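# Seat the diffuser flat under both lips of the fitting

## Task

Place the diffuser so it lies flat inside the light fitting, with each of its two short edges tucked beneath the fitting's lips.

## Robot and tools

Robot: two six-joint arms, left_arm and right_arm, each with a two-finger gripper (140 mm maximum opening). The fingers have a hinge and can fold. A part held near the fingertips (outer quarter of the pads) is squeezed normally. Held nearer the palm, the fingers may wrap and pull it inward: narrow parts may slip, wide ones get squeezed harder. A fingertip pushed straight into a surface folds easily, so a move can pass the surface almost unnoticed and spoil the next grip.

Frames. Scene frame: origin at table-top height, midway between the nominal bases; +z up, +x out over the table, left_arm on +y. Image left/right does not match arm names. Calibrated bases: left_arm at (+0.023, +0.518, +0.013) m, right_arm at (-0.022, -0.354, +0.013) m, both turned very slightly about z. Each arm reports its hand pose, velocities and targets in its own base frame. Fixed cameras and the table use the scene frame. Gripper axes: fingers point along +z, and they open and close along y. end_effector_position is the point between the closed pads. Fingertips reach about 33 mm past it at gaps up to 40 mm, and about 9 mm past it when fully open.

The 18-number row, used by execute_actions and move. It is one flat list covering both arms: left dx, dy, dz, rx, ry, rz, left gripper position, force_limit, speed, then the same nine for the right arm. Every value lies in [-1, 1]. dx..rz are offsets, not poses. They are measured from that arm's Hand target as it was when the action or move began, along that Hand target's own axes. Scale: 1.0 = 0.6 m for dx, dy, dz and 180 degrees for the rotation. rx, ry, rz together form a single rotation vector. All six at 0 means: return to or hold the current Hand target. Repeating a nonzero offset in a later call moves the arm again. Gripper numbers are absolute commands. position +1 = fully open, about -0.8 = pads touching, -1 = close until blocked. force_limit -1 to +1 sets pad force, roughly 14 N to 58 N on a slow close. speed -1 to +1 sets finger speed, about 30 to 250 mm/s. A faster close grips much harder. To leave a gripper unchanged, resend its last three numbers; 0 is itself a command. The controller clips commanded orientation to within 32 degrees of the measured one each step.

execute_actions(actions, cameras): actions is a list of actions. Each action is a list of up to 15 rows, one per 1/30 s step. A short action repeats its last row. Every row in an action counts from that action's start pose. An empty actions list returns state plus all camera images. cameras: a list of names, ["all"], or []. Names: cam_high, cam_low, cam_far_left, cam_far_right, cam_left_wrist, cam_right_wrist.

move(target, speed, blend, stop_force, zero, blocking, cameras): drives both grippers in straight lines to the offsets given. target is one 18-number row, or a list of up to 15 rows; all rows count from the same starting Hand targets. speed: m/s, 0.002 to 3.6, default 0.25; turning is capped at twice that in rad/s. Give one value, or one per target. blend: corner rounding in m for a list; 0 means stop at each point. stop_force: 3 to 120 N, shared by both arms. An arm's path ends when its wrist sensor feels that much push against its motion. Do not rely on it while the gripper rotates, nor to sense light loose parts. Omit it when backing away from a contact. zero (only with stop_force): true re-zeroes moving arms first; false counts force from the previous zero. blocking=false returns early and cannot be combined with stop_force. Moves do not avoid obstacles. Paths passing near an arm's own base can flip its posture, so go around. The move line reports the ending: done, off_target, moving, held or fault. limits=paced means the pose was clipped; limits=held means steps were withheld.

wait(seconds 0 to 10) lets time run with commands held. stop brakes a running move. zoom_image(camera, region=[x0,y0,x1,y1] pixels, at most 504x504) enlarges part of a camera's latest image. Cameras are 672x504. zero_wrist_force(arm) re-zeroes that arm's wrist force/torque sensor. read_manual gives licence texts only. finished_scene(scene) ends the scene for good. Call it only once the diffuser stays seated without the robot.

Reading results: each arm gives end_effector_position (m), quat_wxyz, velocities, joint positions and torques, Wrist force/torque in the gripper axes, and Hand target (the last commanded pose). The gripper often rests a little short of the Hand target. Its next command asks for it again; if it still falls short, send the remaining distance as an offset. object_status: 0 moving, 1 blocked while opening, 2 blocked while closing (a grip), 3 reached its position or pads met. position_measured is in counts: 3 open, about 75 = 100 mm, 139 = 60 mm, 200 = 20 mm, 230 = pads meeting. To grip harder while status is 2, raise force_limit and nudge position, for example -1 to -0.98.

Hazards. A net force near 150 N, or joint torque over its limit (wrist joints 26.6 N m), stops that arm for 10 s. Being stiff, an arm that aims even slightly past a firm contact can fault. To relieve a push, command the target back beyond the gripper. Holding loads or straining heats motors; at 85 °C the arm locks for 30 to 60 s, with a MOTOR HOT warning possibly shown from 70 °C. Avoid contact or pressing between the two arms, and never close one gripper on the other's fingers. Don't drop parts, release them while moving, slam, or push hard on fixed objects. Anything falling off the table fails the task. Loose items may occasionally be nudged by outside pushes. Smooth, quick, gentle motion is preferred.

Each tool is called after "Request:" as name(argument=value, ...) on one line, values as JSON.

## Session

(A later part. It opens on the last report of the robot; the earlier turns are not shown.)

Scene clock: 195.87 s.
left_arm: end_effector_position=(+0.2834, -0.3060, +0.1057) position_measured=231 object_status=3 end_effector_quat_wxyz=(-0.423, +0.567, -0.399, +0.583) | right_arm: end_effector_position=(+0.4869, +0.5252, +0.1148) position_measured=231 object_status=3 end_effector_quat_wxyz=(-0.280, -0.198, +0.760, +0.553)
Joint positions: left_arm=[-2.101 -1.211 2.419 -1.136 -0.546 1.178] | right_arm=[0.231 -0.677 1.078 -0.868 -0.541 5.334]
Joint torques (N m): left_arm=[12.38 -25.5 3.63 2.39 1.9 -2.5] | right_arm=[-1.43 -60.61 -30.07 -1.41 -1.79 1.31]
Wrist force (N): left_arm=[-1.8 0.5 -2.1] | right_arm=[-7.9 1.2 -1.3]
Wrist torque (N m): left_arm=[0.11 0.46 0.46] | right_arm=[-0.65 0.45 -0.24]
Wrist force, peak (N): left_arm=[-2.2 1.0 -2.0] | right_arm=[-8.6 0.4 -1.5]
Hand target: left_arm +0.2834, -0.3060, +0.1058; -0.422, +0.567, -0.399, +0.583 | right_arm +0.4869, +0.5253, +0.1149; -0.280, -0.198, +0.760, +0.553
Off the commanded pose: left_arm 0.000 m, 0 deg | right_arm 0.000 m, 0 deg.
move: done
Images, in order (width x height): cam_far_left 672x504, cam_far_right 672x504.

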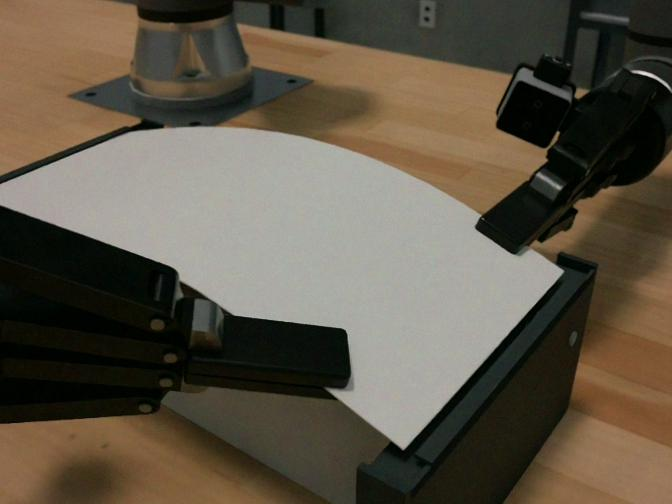

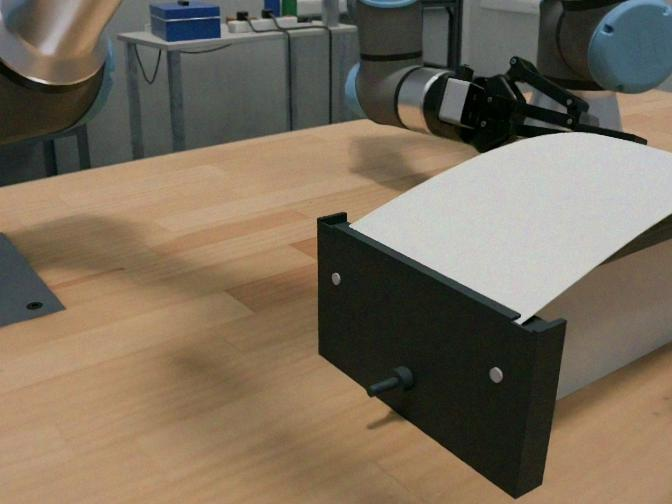

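Request:
wait(seconds=0.1, cameras=["cam_left_wrist", "cam_right_wrist"])

Request:
zoom_image(camera="cam_right_wrist", region=[180, 130, 420, 370])

Request:
zoom_image(camera="cam_left_wrist", region=[280, 120, 480, 320])

Scene clock: 197.97 s.
left_arm: end_effector_position=(+0.2834, -0.3060, +0.1058) position_measured=231 object_status=3 end_effector_quat_wxyz=(-0.422, +0.567, -0.399, +0.583) | right_arm: end_effector_position=(+0.4869, +0.5253, +0.1149) position_measured=231 object_status=3 end_effector_quat_wxyz=(-0.280, -0.198, +0.760, +0.553)
Joint positions: left_arm=[-2.101 -1.211 2.419 -1.136 -0.546 1.178] | right_arm=[0.231 -0.678 1.078 -0.868 -0.541 5.334]
Joint torques (N m): left_arm=[8.43 -31.12 -5.41 2.78 -0.92 -2.72] | right_arm=[9.03 -61.57 -7.61 -1.9 -2.14 -0.88]
Wrist force (N): left_arm=[-1.9 0.6 -1.8] | right_arm=[-8.1 0.7 -1.0]
Wrist torque (N m): left_arm=[0.07 0.48 0.51] | right_arm=[-0.67 0.44 -0.25]
Wrist force, peak (N): left_arm=[-2.0 1.0 -1.9] | right_arm=[-8.5 0.6 -0.6]
Hand target: left_arm +0.2834, -0.3060, +0.1058; -0.422, +0.567, -0.399, +0.583 | right_arm +0.4869, +0.5253, +0.1149; -0.280, -0.198, +0.760, +0.553
Tool commands: left_gripper/position=-1.0 left_gripper/force_limit=+0.6 left_gripper/speed=-1.0 right_gripper/position=-1.0 right_gripper/force_limit=+0.6 right_gripper/speed=-1.0
Off the commanded pose: left_arm 0.000 m, 0 deg | right_arm 0.000 m, 0 deg.
wait: 0.10 s; at rest from the start
Images, in order (width x height): cam_left_wrist 672x504, cam_right_wrist 672x504.

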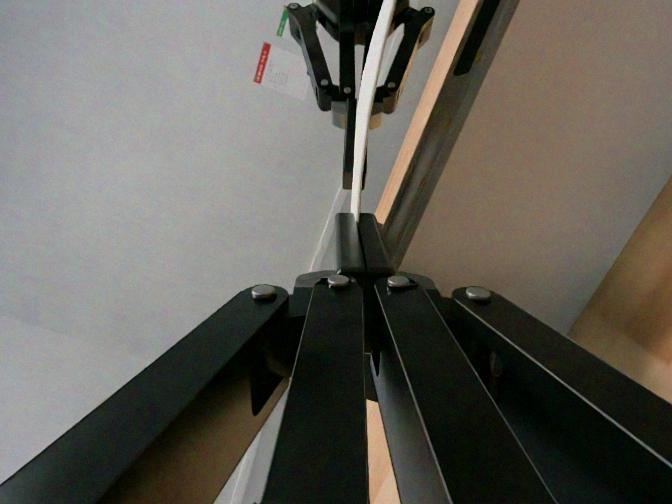

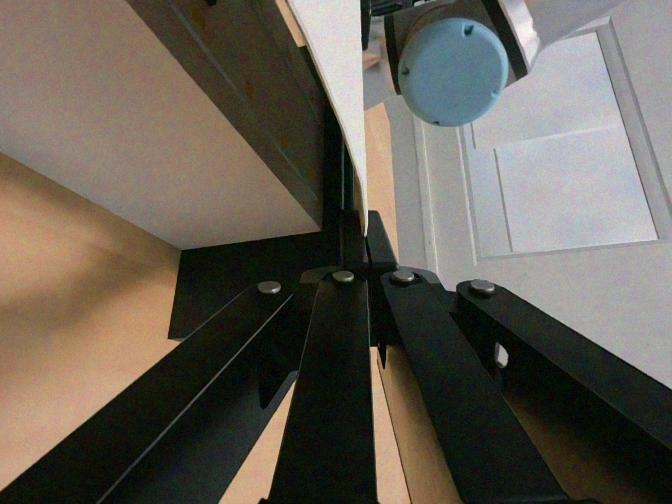

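Scaled by 2.100 from the camera's 672x504 image, which has a finer 960x720 frame.

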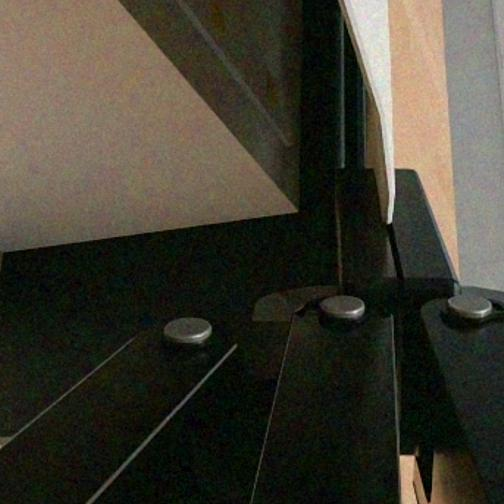

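Scaled by 2.520 from the camera's 672x504 image, which has a finer 960x720 frame.

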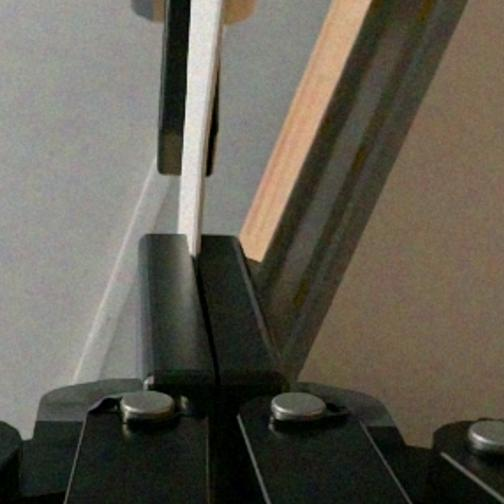

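Request:
move(target=[-0.0021, 0.0063, 0, 0, 0, 0, -1, 0.6, -1, -0.0018, -0.0063, 0.0018, 0, 0, 0, -1, 0.6, -1], speed=0.01, stop_force=4, cameras=["cam_far_left", "cam_far_right"])

Request:
zoom_image(camera="cam_far_left", region=[380, 370, 480, 480])

Request:
zoom_image(camera="cam_far_left", region=[500, 220, 610, 320])

Scene clock: 200.47 s.
left_arm: end_effector_position=(+0.2835, -0.3060, +0.1018) position_measured=231 object_status=3 end_effector_quat_wxyz=(-0.422, +0.567, -0.399, +0.583) | right_arm: end_effector_position=(+0.4870, +0.5255, +0.1108) position_measured=231 object_status=3 end_effector_quat_wxyz=(-0.280, -0.198, +0.760, +0.553)
Joint positions: left_arm=[-2.101 -1.198 2.42 -1.15 -0.545 1.178] | right_arm=[0.231 -0.673 1.08 -0.875 -0.541 5.335]
Joint torques (N m): left_arm=[7.58 -31.13 0.28 2.98 2.63 -2.86] | right_arm=[10.75 -61.55 -15.59 2.35 0.23 1.19]
Wrist force (N): left_arm=[-4.6 0.3 -4.0] | right_arm=[-8.7 0.7 -3.9]
Wrist torque (N m): left_arm=[0.15 0.39 0.50] | right_arm=[-0.67 0.52 -0.23]
Wrist force, peak (N): left_arm=[-4.9 0.6 -4.1] | right_arm=[-9.2 1.0 -3.6]
Hand target: left_arm +0.2835, -0.3060, +0.1018; -0.422, +0.567, -0.399, +0.583 | right_arm +0.4870, +0.5255, +0.1108; -0.280, -0.198, +0.760, +0.553
Off the commanded pose: left_arm 0.000 m, 0 deg | right_arm 0.000 m, 0 deg.
move: done
Images, in order (width x height): cam_far_left 672x504, cam_far_right 672x504.

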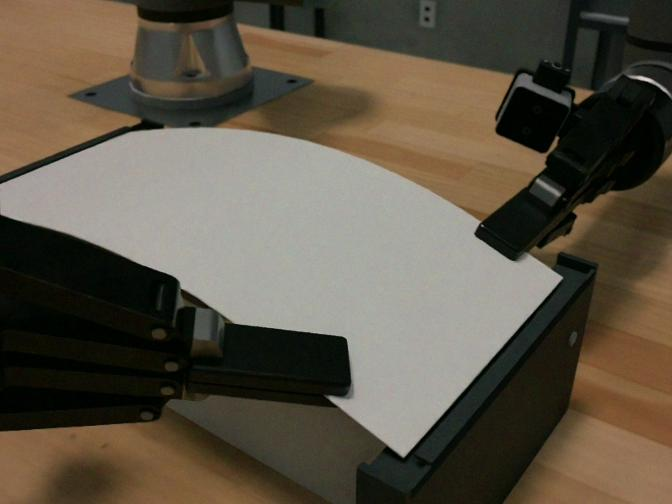

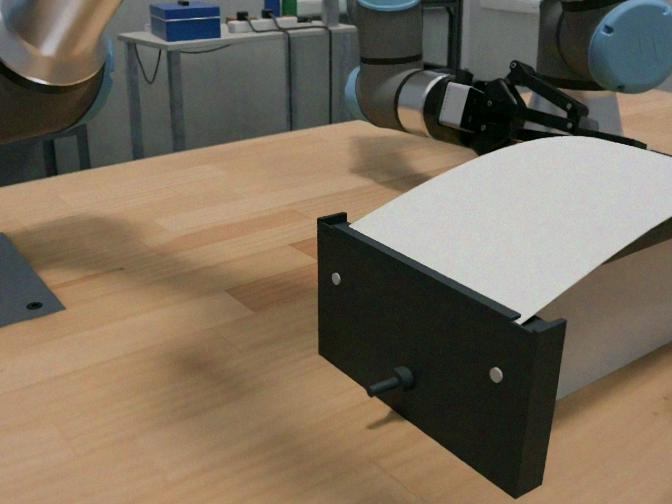

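Scaled by 4.582 from the camera's 672x504 image, which has a finer 960x720 frame.

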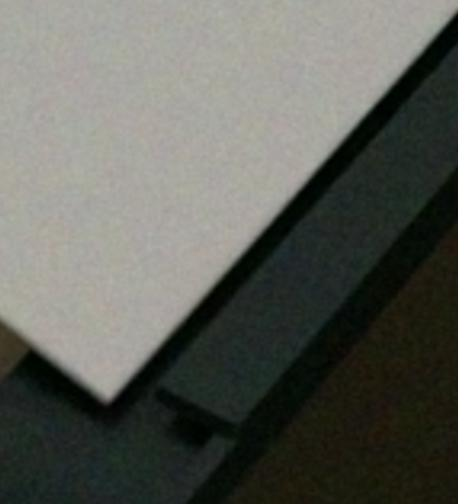

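Scaled by 4.582 from the camera's 672x504 image, which has a finer 960x720 frame.

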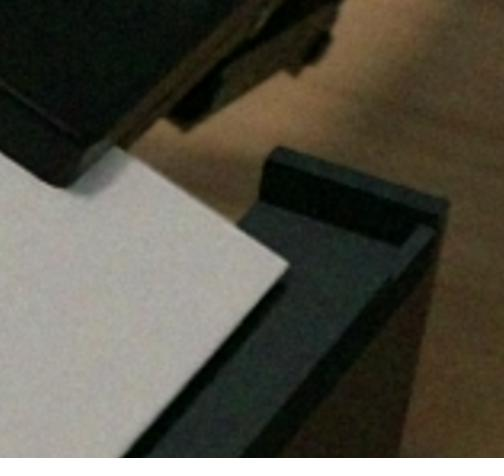

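Request:
move(target=[-0.0075, 0.0013, 0, 0, 0.0007, 0.0166, -1, 0.6, -1, -0.005, -0.0038, 0.0057, -0.0124, 0, -0.0111, -1, 0.6, -1], speed=0.02, cameras=["cam_far_left", "cam_far_right"])

Request:
zoom_image(camera="cam_far_left", region=[380, 370, 480, 480])

Request:
zoom_image(camera="cam_far_left", region=[500, 220, 610, 320])

Request:
zoom_image(camera="cam_far_right", region=[450, 270, 590, 370])

Scene clock: 205.53 s.
left_arm: end_effector_position=(+0.2835, -0.3020, +0.0996) position_measured=231 object_status=3 end_effector_quat_wxyz=(-0.437, +0.556, -0.414, +0.573) | right_arm: end_effector_position=(+0.4871, +0.5292, +0.1072) position_measured=231 object_status=3 end_effector_quat_wxyz=(-0.274, -0.206, +0.745, +0.572)
Joint positions: left_arm=[-2.109 -1.196 2.434 -1.166 -0.552 1.23] | right_arm=[0.231 -0.645 1.061 -0.819 -0.52 5.244]
Joint torques (N m): left_arm=[-2.87 -15.37 -0.1 2.33 -0.96 -2.32] | right_arm=[13.68 -59.83 -24.93 -0.5 -1.09 1.39]
Wrist force (N): left_arm=[-3.1 2.5 -7.1] | right_arm=[-7.1 -0.9 -8.2]
Wrist torque (N m): left_arm=[0.02 0.38 0.43] | right_arm=[-0.55 0.51 -0.20]
Wrist force, peak (N): left_arm=[-3.1 2.5 -7.1] | right_arm=[-5.6 -0.7 -9.7]
Hand target: left_arm +0.2835, -0.3020, +0.0996; -0.437, +0.556, -0.414, +0.573 | right_arm +0.4871, +0.5291, +0.1072; -0.274, -0.206, +0.745, +0.572
Off the commanded pose: left_arm 0.000 m, 0 deg | right_arm 0.000 m, 0 deg.
move: done
Images, in order (width x height): cam_far_left 672x504, cam_far_right 672x504.

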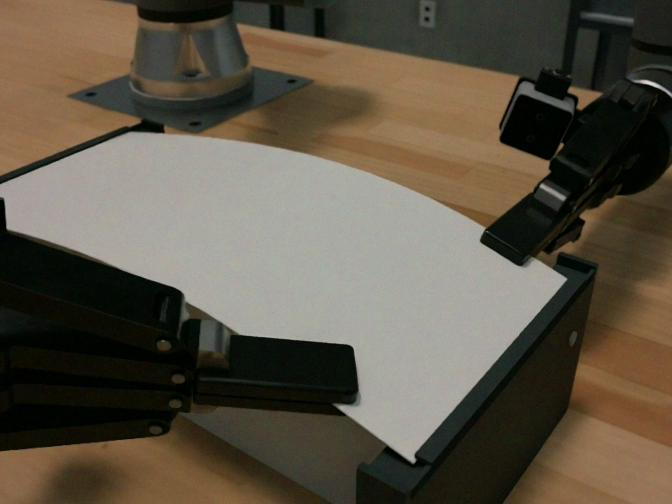

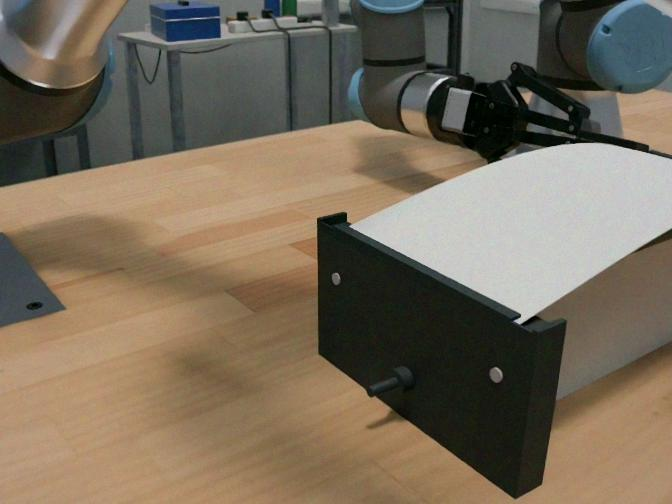

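Scaled by 4.582 from the camera's 672x504 image, which has a finer 960x720 frame.

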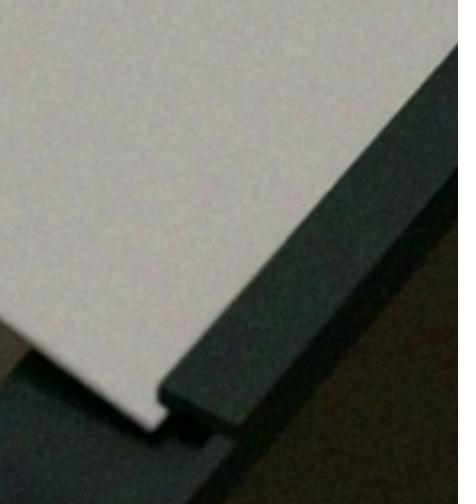

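Scaled by 4.582 from the camera's 672x504 image, which has a finer 960x720 frame.

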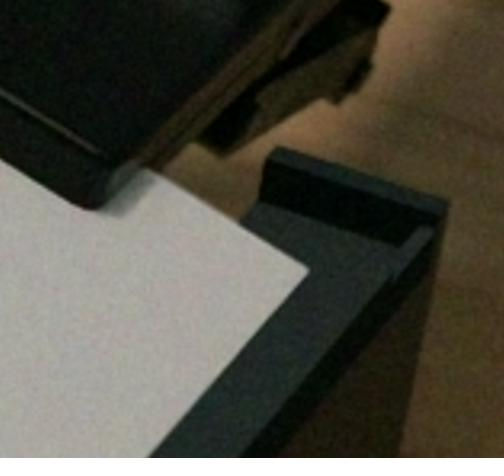

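Scaled by 3.600 from the camera's 672x504 image, which has a finer 960x720 frame.

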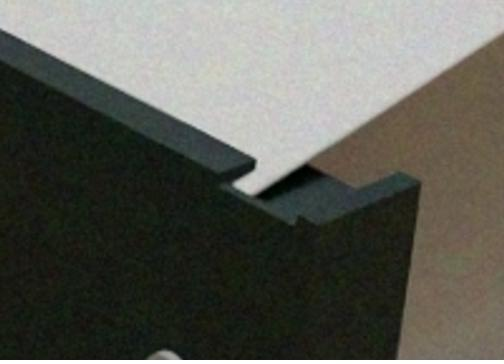

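Request:
move(target=[-0.0065, 0.0073, -0.0008, 0, 0.0018, 0.0444, -1, 0.6, -1, -0.005, -0.0139, 0.0047, -0.0332, 0, -0.0296, -1, 0.6, -1], speed=0.03, cameras=["cam_far_left", "cam_far_right"])

Request:
zoom_image(camera="cam_far_left", region=[380, 370, 480, 480])

Request:
zoom_image(camera="cam_far_left", region=[500, 220, 610, 320])

Request:
zoom_image(camera="cam_far_right", region=[450, 270, 590, 370])

Scene clock: 210.50 s.
left_arm: end_effector_position=(+0.2832, -0.2995, +0.0943) position_measured=231 object_status=3 end_effector_quat_wxyz=(-0.475, +0.524, -0.453, +0.542) | right_arm: end_effector_position=(+0.4875, +0.5309, +0.0981) position_measured=231 object_status=3 end_effector_quat_wxyz=(-0.257, -0.226, +0.704, +0.622) end_effector_velocity=(+0.001, +0.000, +0.001) end_effector_angular_velocity=(-0.002, -0.002, -0.001)
Joint positions: left_arm=[-2.118 -1.181 2.447 -1.191 -0.555 1.368] | right_arm=[0.225 -0.561 0.992 -0.631 -0.485 4.972]
Joint velocities: left_arm=[within noise] | right_arm=[0 -0.002 0 -0.004 0 0.006]
Joint torques (N m): left_arm=[-6.39 -20.24 1.73 1.86 -1.72 -2.74] | right_arm=[-8.87 -64.02 -17.64 -2.47 0.58 1.24]
Wrist force (N): left_arm=[-1.6 2.7 5.1] | right_arm=[-0.4 0.6 1.9]
Wrist torque (N m): left_arm=[-0.08 0.28 0.37] | right_arm=[-0.42 0.44 -0.12]
Wrist force, peak (N): left_arm=[-5.2 2.0 -10.5] | right_arm=[-9.8 -0.5 -11.9]
Hand target: left_arm +0.2832, -0.2995, +0.0943; -0.475, +0.524, -0.453, +0.542 | right_arm +0.4875, +0.5309, +0.0981; -0.257, -0.226, +0.704, +0.622
Off the commanded pose: left_arm 0.000 m, 0 deg | right_arm 0.000 m, 0 deg.
move: done
Images, in order (width x height): cam_far_left 672x504, cam_far_right 672x504.

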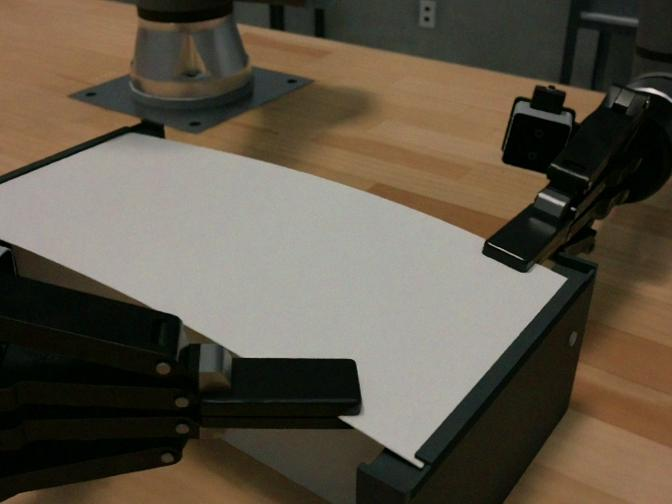

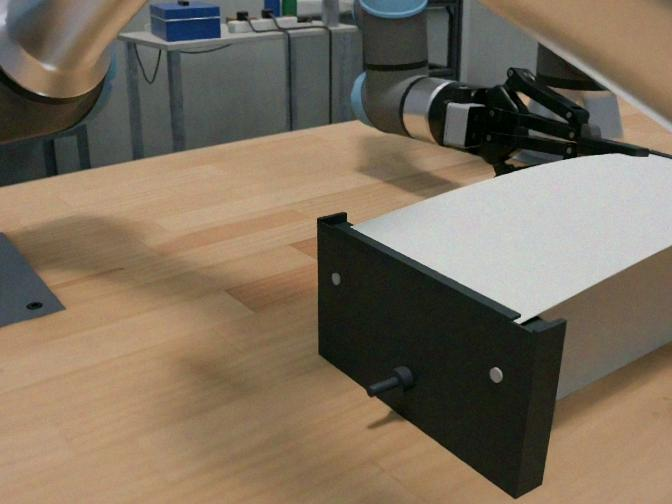

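Scaled by 4.582 from the camera's 672x504 image, which has a finer 960x720 frame.

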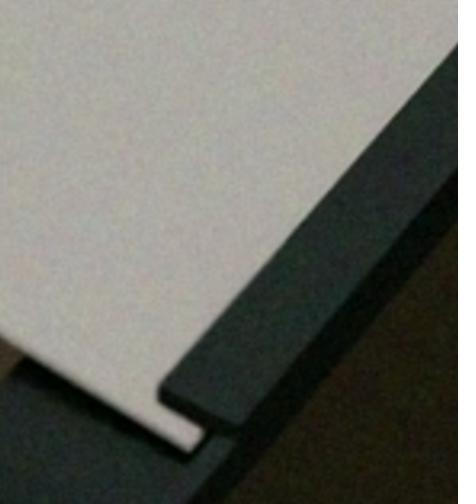

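Scaled by 4.582 from the camera's 672x504 image, which has a finer 960x720 frame.

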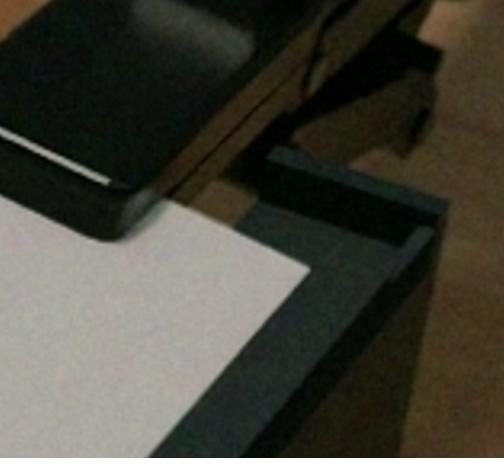

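Scaled by 3.600 from the camera's 672x504 image, which has a finer 960x720 frame.

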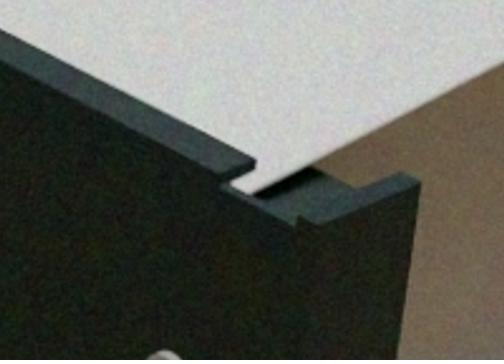

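Request:
move(target=[-0.0026, 0.0065, 0.0002, 0, 0.0018, 0.0444, -1, 0.6, -1, -0.0017, -0.0122, 0.0023, -0.029, 0, -0.0259, -1, 0.6, -1], speed=0.03, cameras=["cam_far_left", "cam_far_right"])

Request:
zoom_image(camera="cam_far_left", region=[350, 200, 620, 500])

Request:
zoom_image(camera="cam_far_right", region=[310, 140, 672, 400])

Scene clock: 215.10 s.
left_arm: end_effector_position=(+0.2835, -0.2985, +0.0902) position_measured=231 object_status=3 end_effector_quat_wxyz=(+0.510, -0.490, +0.490, -0.509) | right_arm: end_effector_position=(+0.4874, +0.5317, +0.0906) position_measured=231 object_status=3 end_effector_quat_wxyz=(-0.242, -0.242, +0.665, +0.664)
Joint positions: left_arm=[-2.123 -1.169 2.456 -1.211 -0.554 1.507] | right_arm=[0.224 -0.47 0.902 -0.436 -0.474 4.716]
Joint torques (N m): left_arm=[-7.94 -18.16 5.98 2.39 1.72 -2.62] | right_arm=[9.93 -64.48 -10.92 -1.4 -0.19 1.46]
Wrist force (N): left_arm=[-2.2 4.1 -1.6] | right_arm=[-3.4 0.1 -3.3]
Wrist torque (N m): left_arm=[-0.14 0.30 0.22] | right_arm=[-0.50 0.46 -0.10]
Wrist force, peak (N): left_arm=[-1.6 3.1 6.6] | right_arm=[-4.9 -0.5 -3.6]
Hand target: left_arm +0.2835, -0.2985, +0.0902; +0.510, -0.490, +0.490, -0.510 | right_arm +0.4874, +0.5317, +0.0906; -0.242, -0.242, +0.665, +0.664
Off the commanded pose: left_arm 0.000 m, 0 deg | right_arm 0.000 m, 0 deg.
move: done
Images, in order (width x height): cam_far_left 672x504, cam_far_right 672x504.

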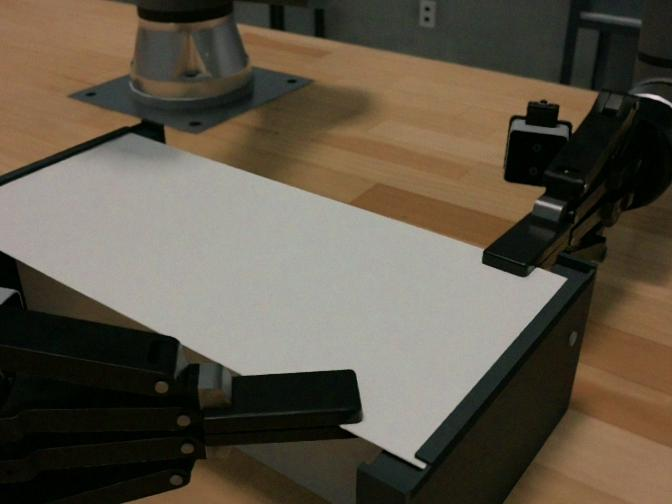

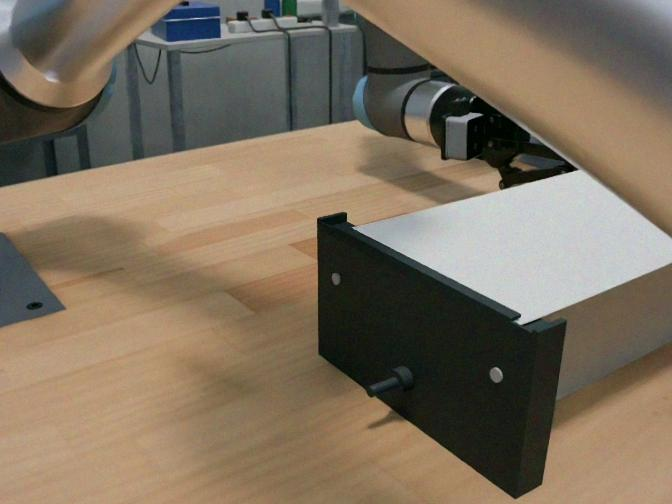

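Scaled by 1.680 from the camera's 672x504 image, which has a finer 960x720 frame.

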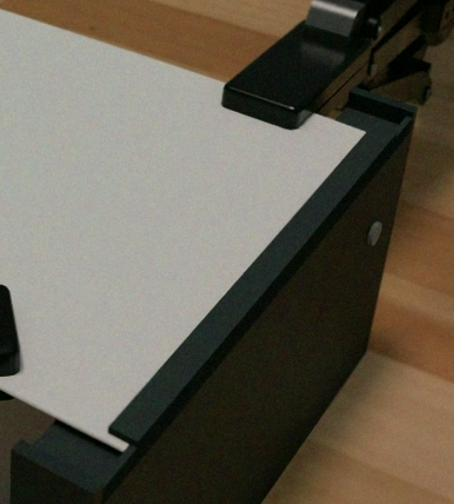

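Scaled by 1.392 from the camera's 672x504 image, which has a finer 960x720 frame.

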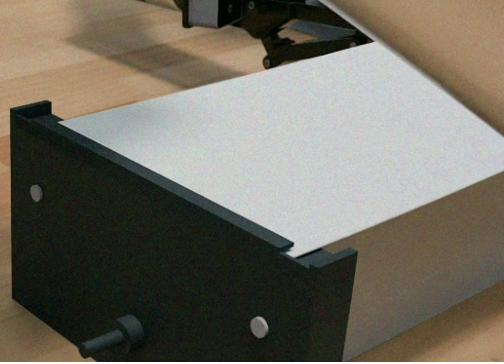

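Request:
execute_actions(actions=[[[0,0,0,0,0,0,-0.4,0.6,-1, 0,0,0,0,0,0,-0.4,0.6,-1]]], cameras=["cam_far_left", "cam_far_right", "cam_left_wrist", "cam_right_wrist"])

Request:
zoom_image(camera="cam_far_left", region=[350, 200, 620, 500])

Request:
zoom_image(camera="cam_far_right", region=[310, 140, 672, 400])

Scene clock: 217.37 s.
left_arm: end_effector_position=(+0.2835, -0.2985, +0.0902) position_measured=179 object_status=0 end_effector_quat_wxyz=(+0.510, -0.490, +0.490, -0.510) | right_arm: end_effector_position=(+0.4873, +0.5317, +0.0906) position_measured=179 object_status=0 end_effector_quat_wxyz=(-0.242, -0.242, +0.665, +0.664)
Joint positions: left_arm=[-2.123 -1.169 2.456 -1.211 -0.554 1.507] | right_arm=[0.224 -0.47 0.902 -0.436 -0.474 4.716]
Joint torques (N m): left_arm=[5.01 -28.75 -12.39 0.31 -0.11 -2.46] | right_arm=[-7.05 -63.99 -12.55 -1.39 -0.98 0.45]
Wrist force (N): left_arm=[-0.9 -0.6 1.2] | right_arm=[-2.0 -0.2 -0.8]
Wrist torque (N m): left_arm=[0.24 0.53 0.37] | right_arm=[-0.42 0.17 -0.14]
Wrist force, peak (N): left_arm=[-2.7 4.8 -2.9] | right_arm=[-4.2 0.0 -5.1]
Hand target: left_arm +0.2835, -0.2985, +0.0902; +0.510, -0.490, +0.490, -0.510 | right_arm +0.4874, +0.5317, +0.0906; -0.242, -0.242, +0.665, +0.664
Off the commanded pose: left_arm 0.000 m, 0 deg | right_arm 0.000 m, 0 deg.
Images, in order (width x height): cam_far_left 672x504, cam_far_right 672x504, cam_left_wrist 672x504, cam_right_wrist 672x504.

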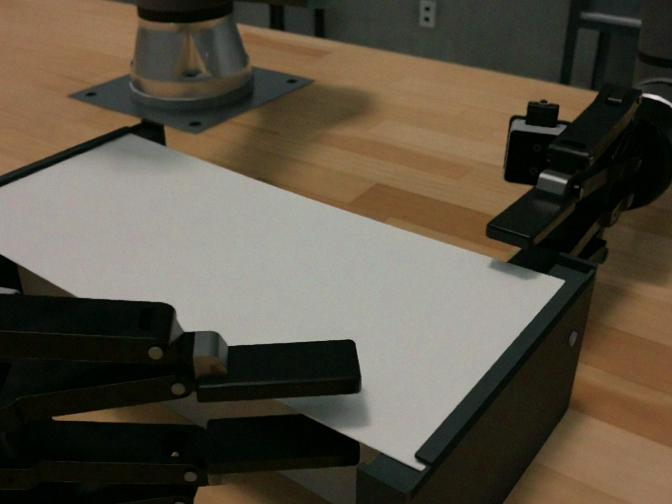

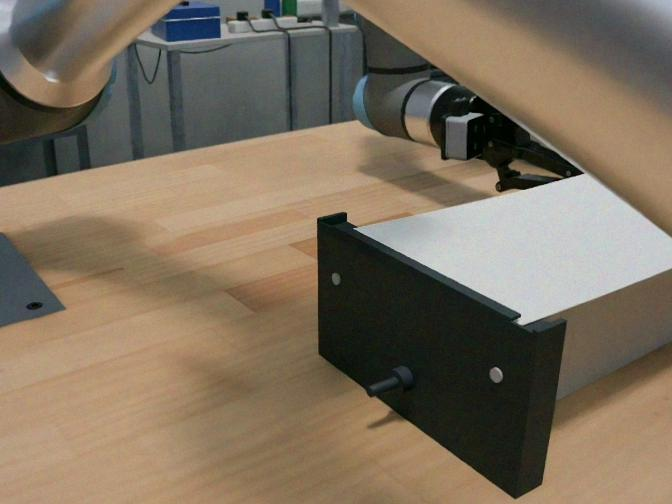

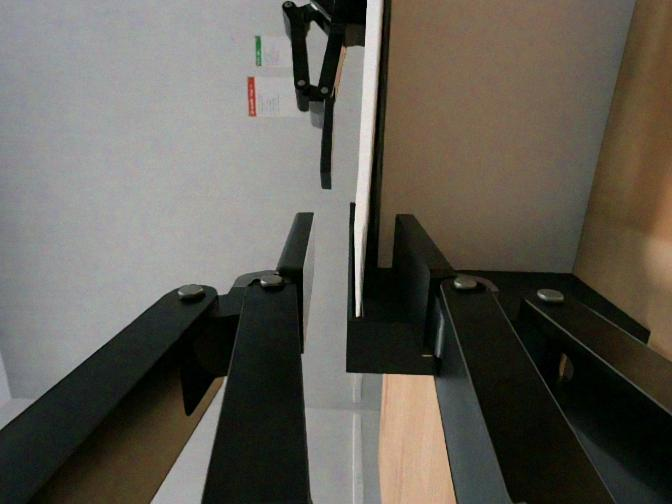

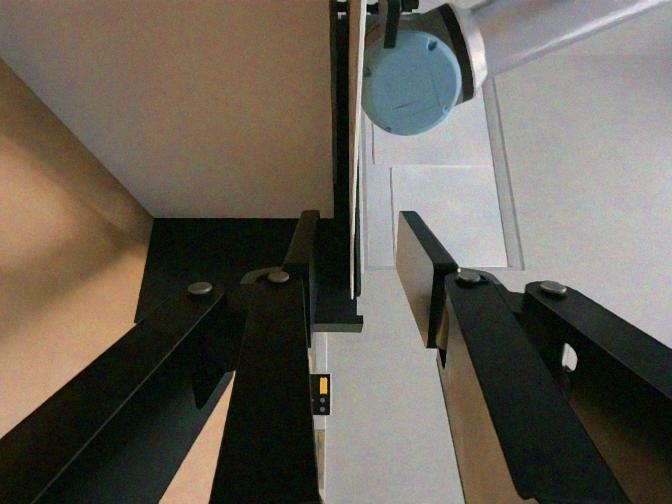

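Scaled by 1.680 from the camera's 672x504 image, which has a finer 960x720 frame.

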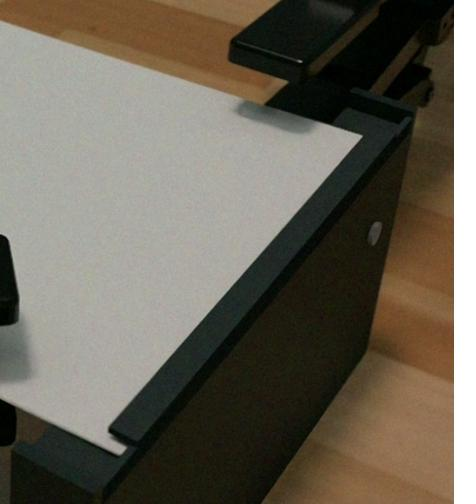

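Scaled by 1.392 from the camera's 672x504 image, which has a finer 960x720 frame.

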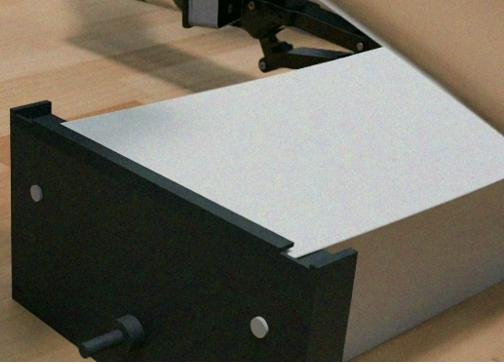

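Request:
move(target=[0, 0, -0.15, 0, 0, 0, -0.4, 0.6, -1, 0, 0, -0.15, 0, 0, 0, -0.4, 0.6, -1], speed=0.12, cameras=["cam_high", "cam_far_left", "cam_far_right", "cam_left_wrist", "cam_right_wrist"])

Request:
zoom_image(camera="cam_far_left", region=[350, 200, 620, 500])

Request:
zoom_image(camera="cam_left_wrist", region=[300, 100, 460, 340])

Request:
zoom_image(camera="cam_right_wrist", region=[300, 100, 460, 340])

Request:
zoom_image(camera="cam_high", region=[365, 200, 495, 375])

Scene clock: 219.33 s.
left_arm: end_effector_position=(+0.1936, -0.2986, +0.0867) position_measured=179 object_status=3 end_effector_quat_wxyz=(+0.510, -0.490, +0.490, -0.510) | right_arm: end_effector_position=(+0.5452, +0.4628, +0.0908) position_measured=179 object_status=3 end_effector_quat_wxyz=(-0.242, -0.242, +0.665, +0.664)
Joint positions: left_arm=[-2.373 -1.135 2.4 -1.21 -0.804 1.533] | right_arm=[0.121 -0.375 0.705 -0.333 -0.578 4.715]
Joint torques (N m): left_arm=[-1.76 -31.94 6.3 0.61 -0.51 -2.15] | right_arm=[1.93 -65.92 -9.22 -1.33 0.94 0.08]
Wrist force (N): left_arm=[-1.0 -0.8 1.2] | right_arm=[-1.7 -0.8 -0.4]
Wrist torque (N m): left_arm=[0.21 0.52 0.29] | right_arm=[-0.54 0.12 -0.04]
Wrist force, peak (N): left_arm=[-0.8 -0.7 3.0] | right_arm=[-1.7 -0.7 -2.4]
Hand target: left_arm +0.1936, -0.2985, +0.0867; +0.510, -0.490, +0.490, -0.510 | right_arm +0.5452, +0.4628, +0.0908; -0.242, -0.242, +0.665, +0.664
Off the commanded pose: left_arm 0.000 m, 0 deg | right_arm 0.000 m, 0 deg.
move: done
Images, in order (width x height): cam_high 672x504, cam_far_left 672x504, cam_far_right 672x504, cam_left_wrist 672x504, cam_right_wrist 672x504.

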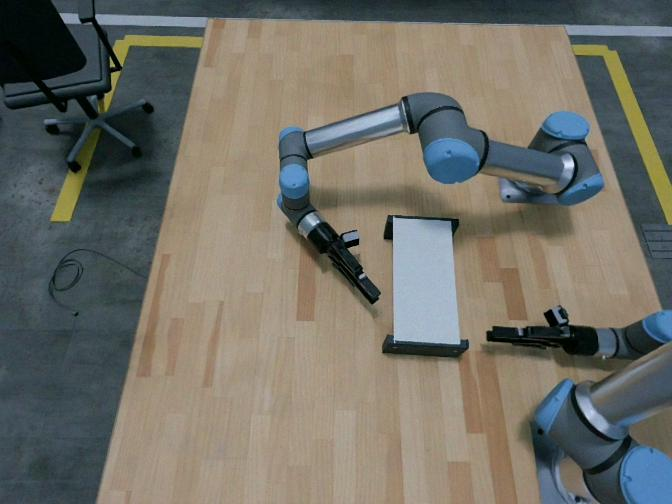

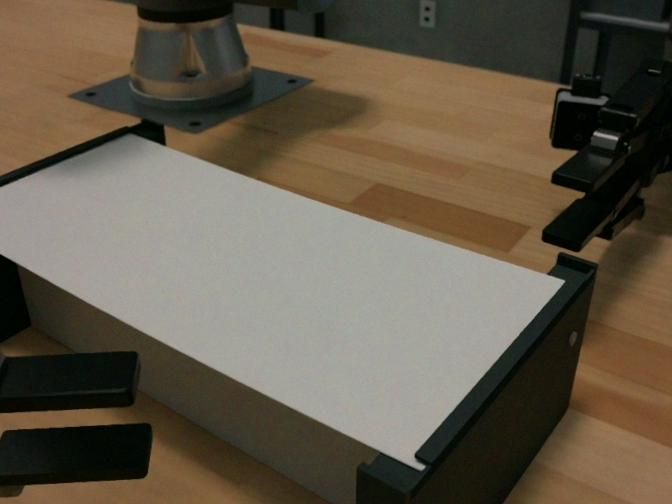

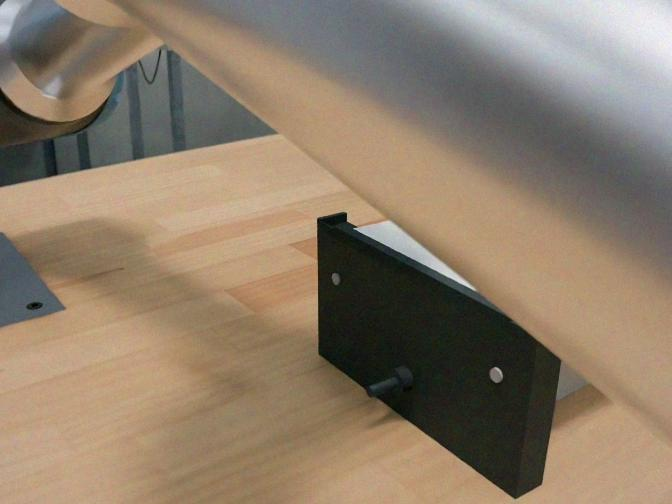

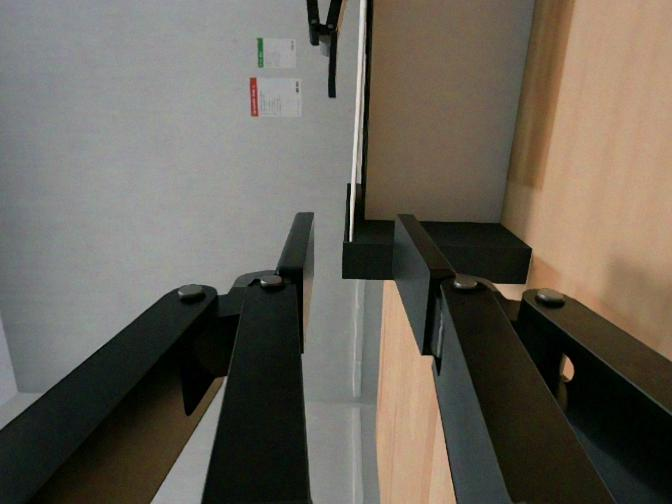

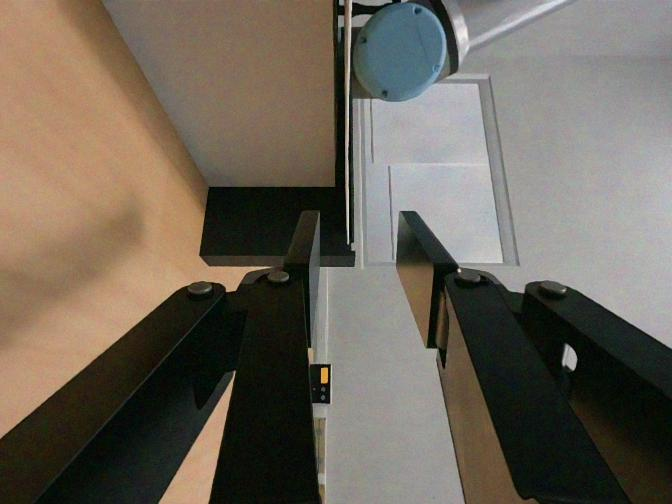

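Scaled by 1.680 from the camera's 672x504 image, which has a finer 960x720 frame.

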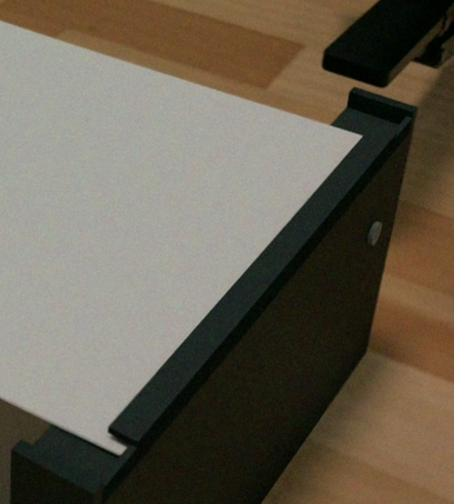

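Scaled by 2.100 from the camera's 672x504 image, which has a finer 960x720 frame.

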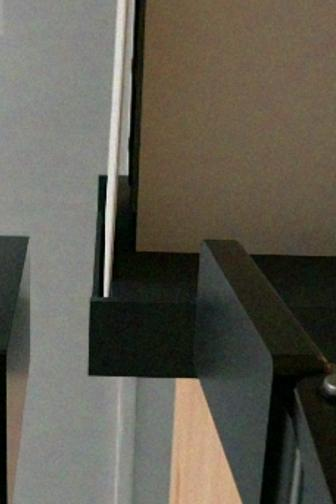

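Scaled by 2.100 from the camera's 672x504 image, which has a finer 960x720 frame.

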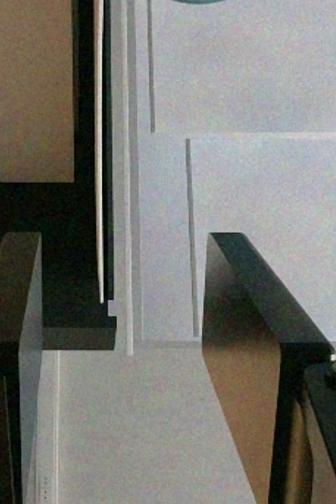

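Scaled by 2.880 from the camera's 672x504 image, which has a finer 960x720 frame.

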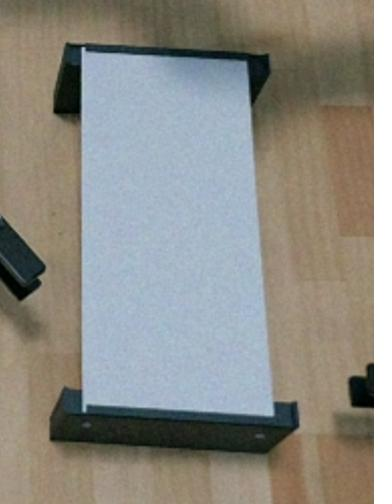

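Request:
finished_scene(scene=1)

The scene is finished: the task was done.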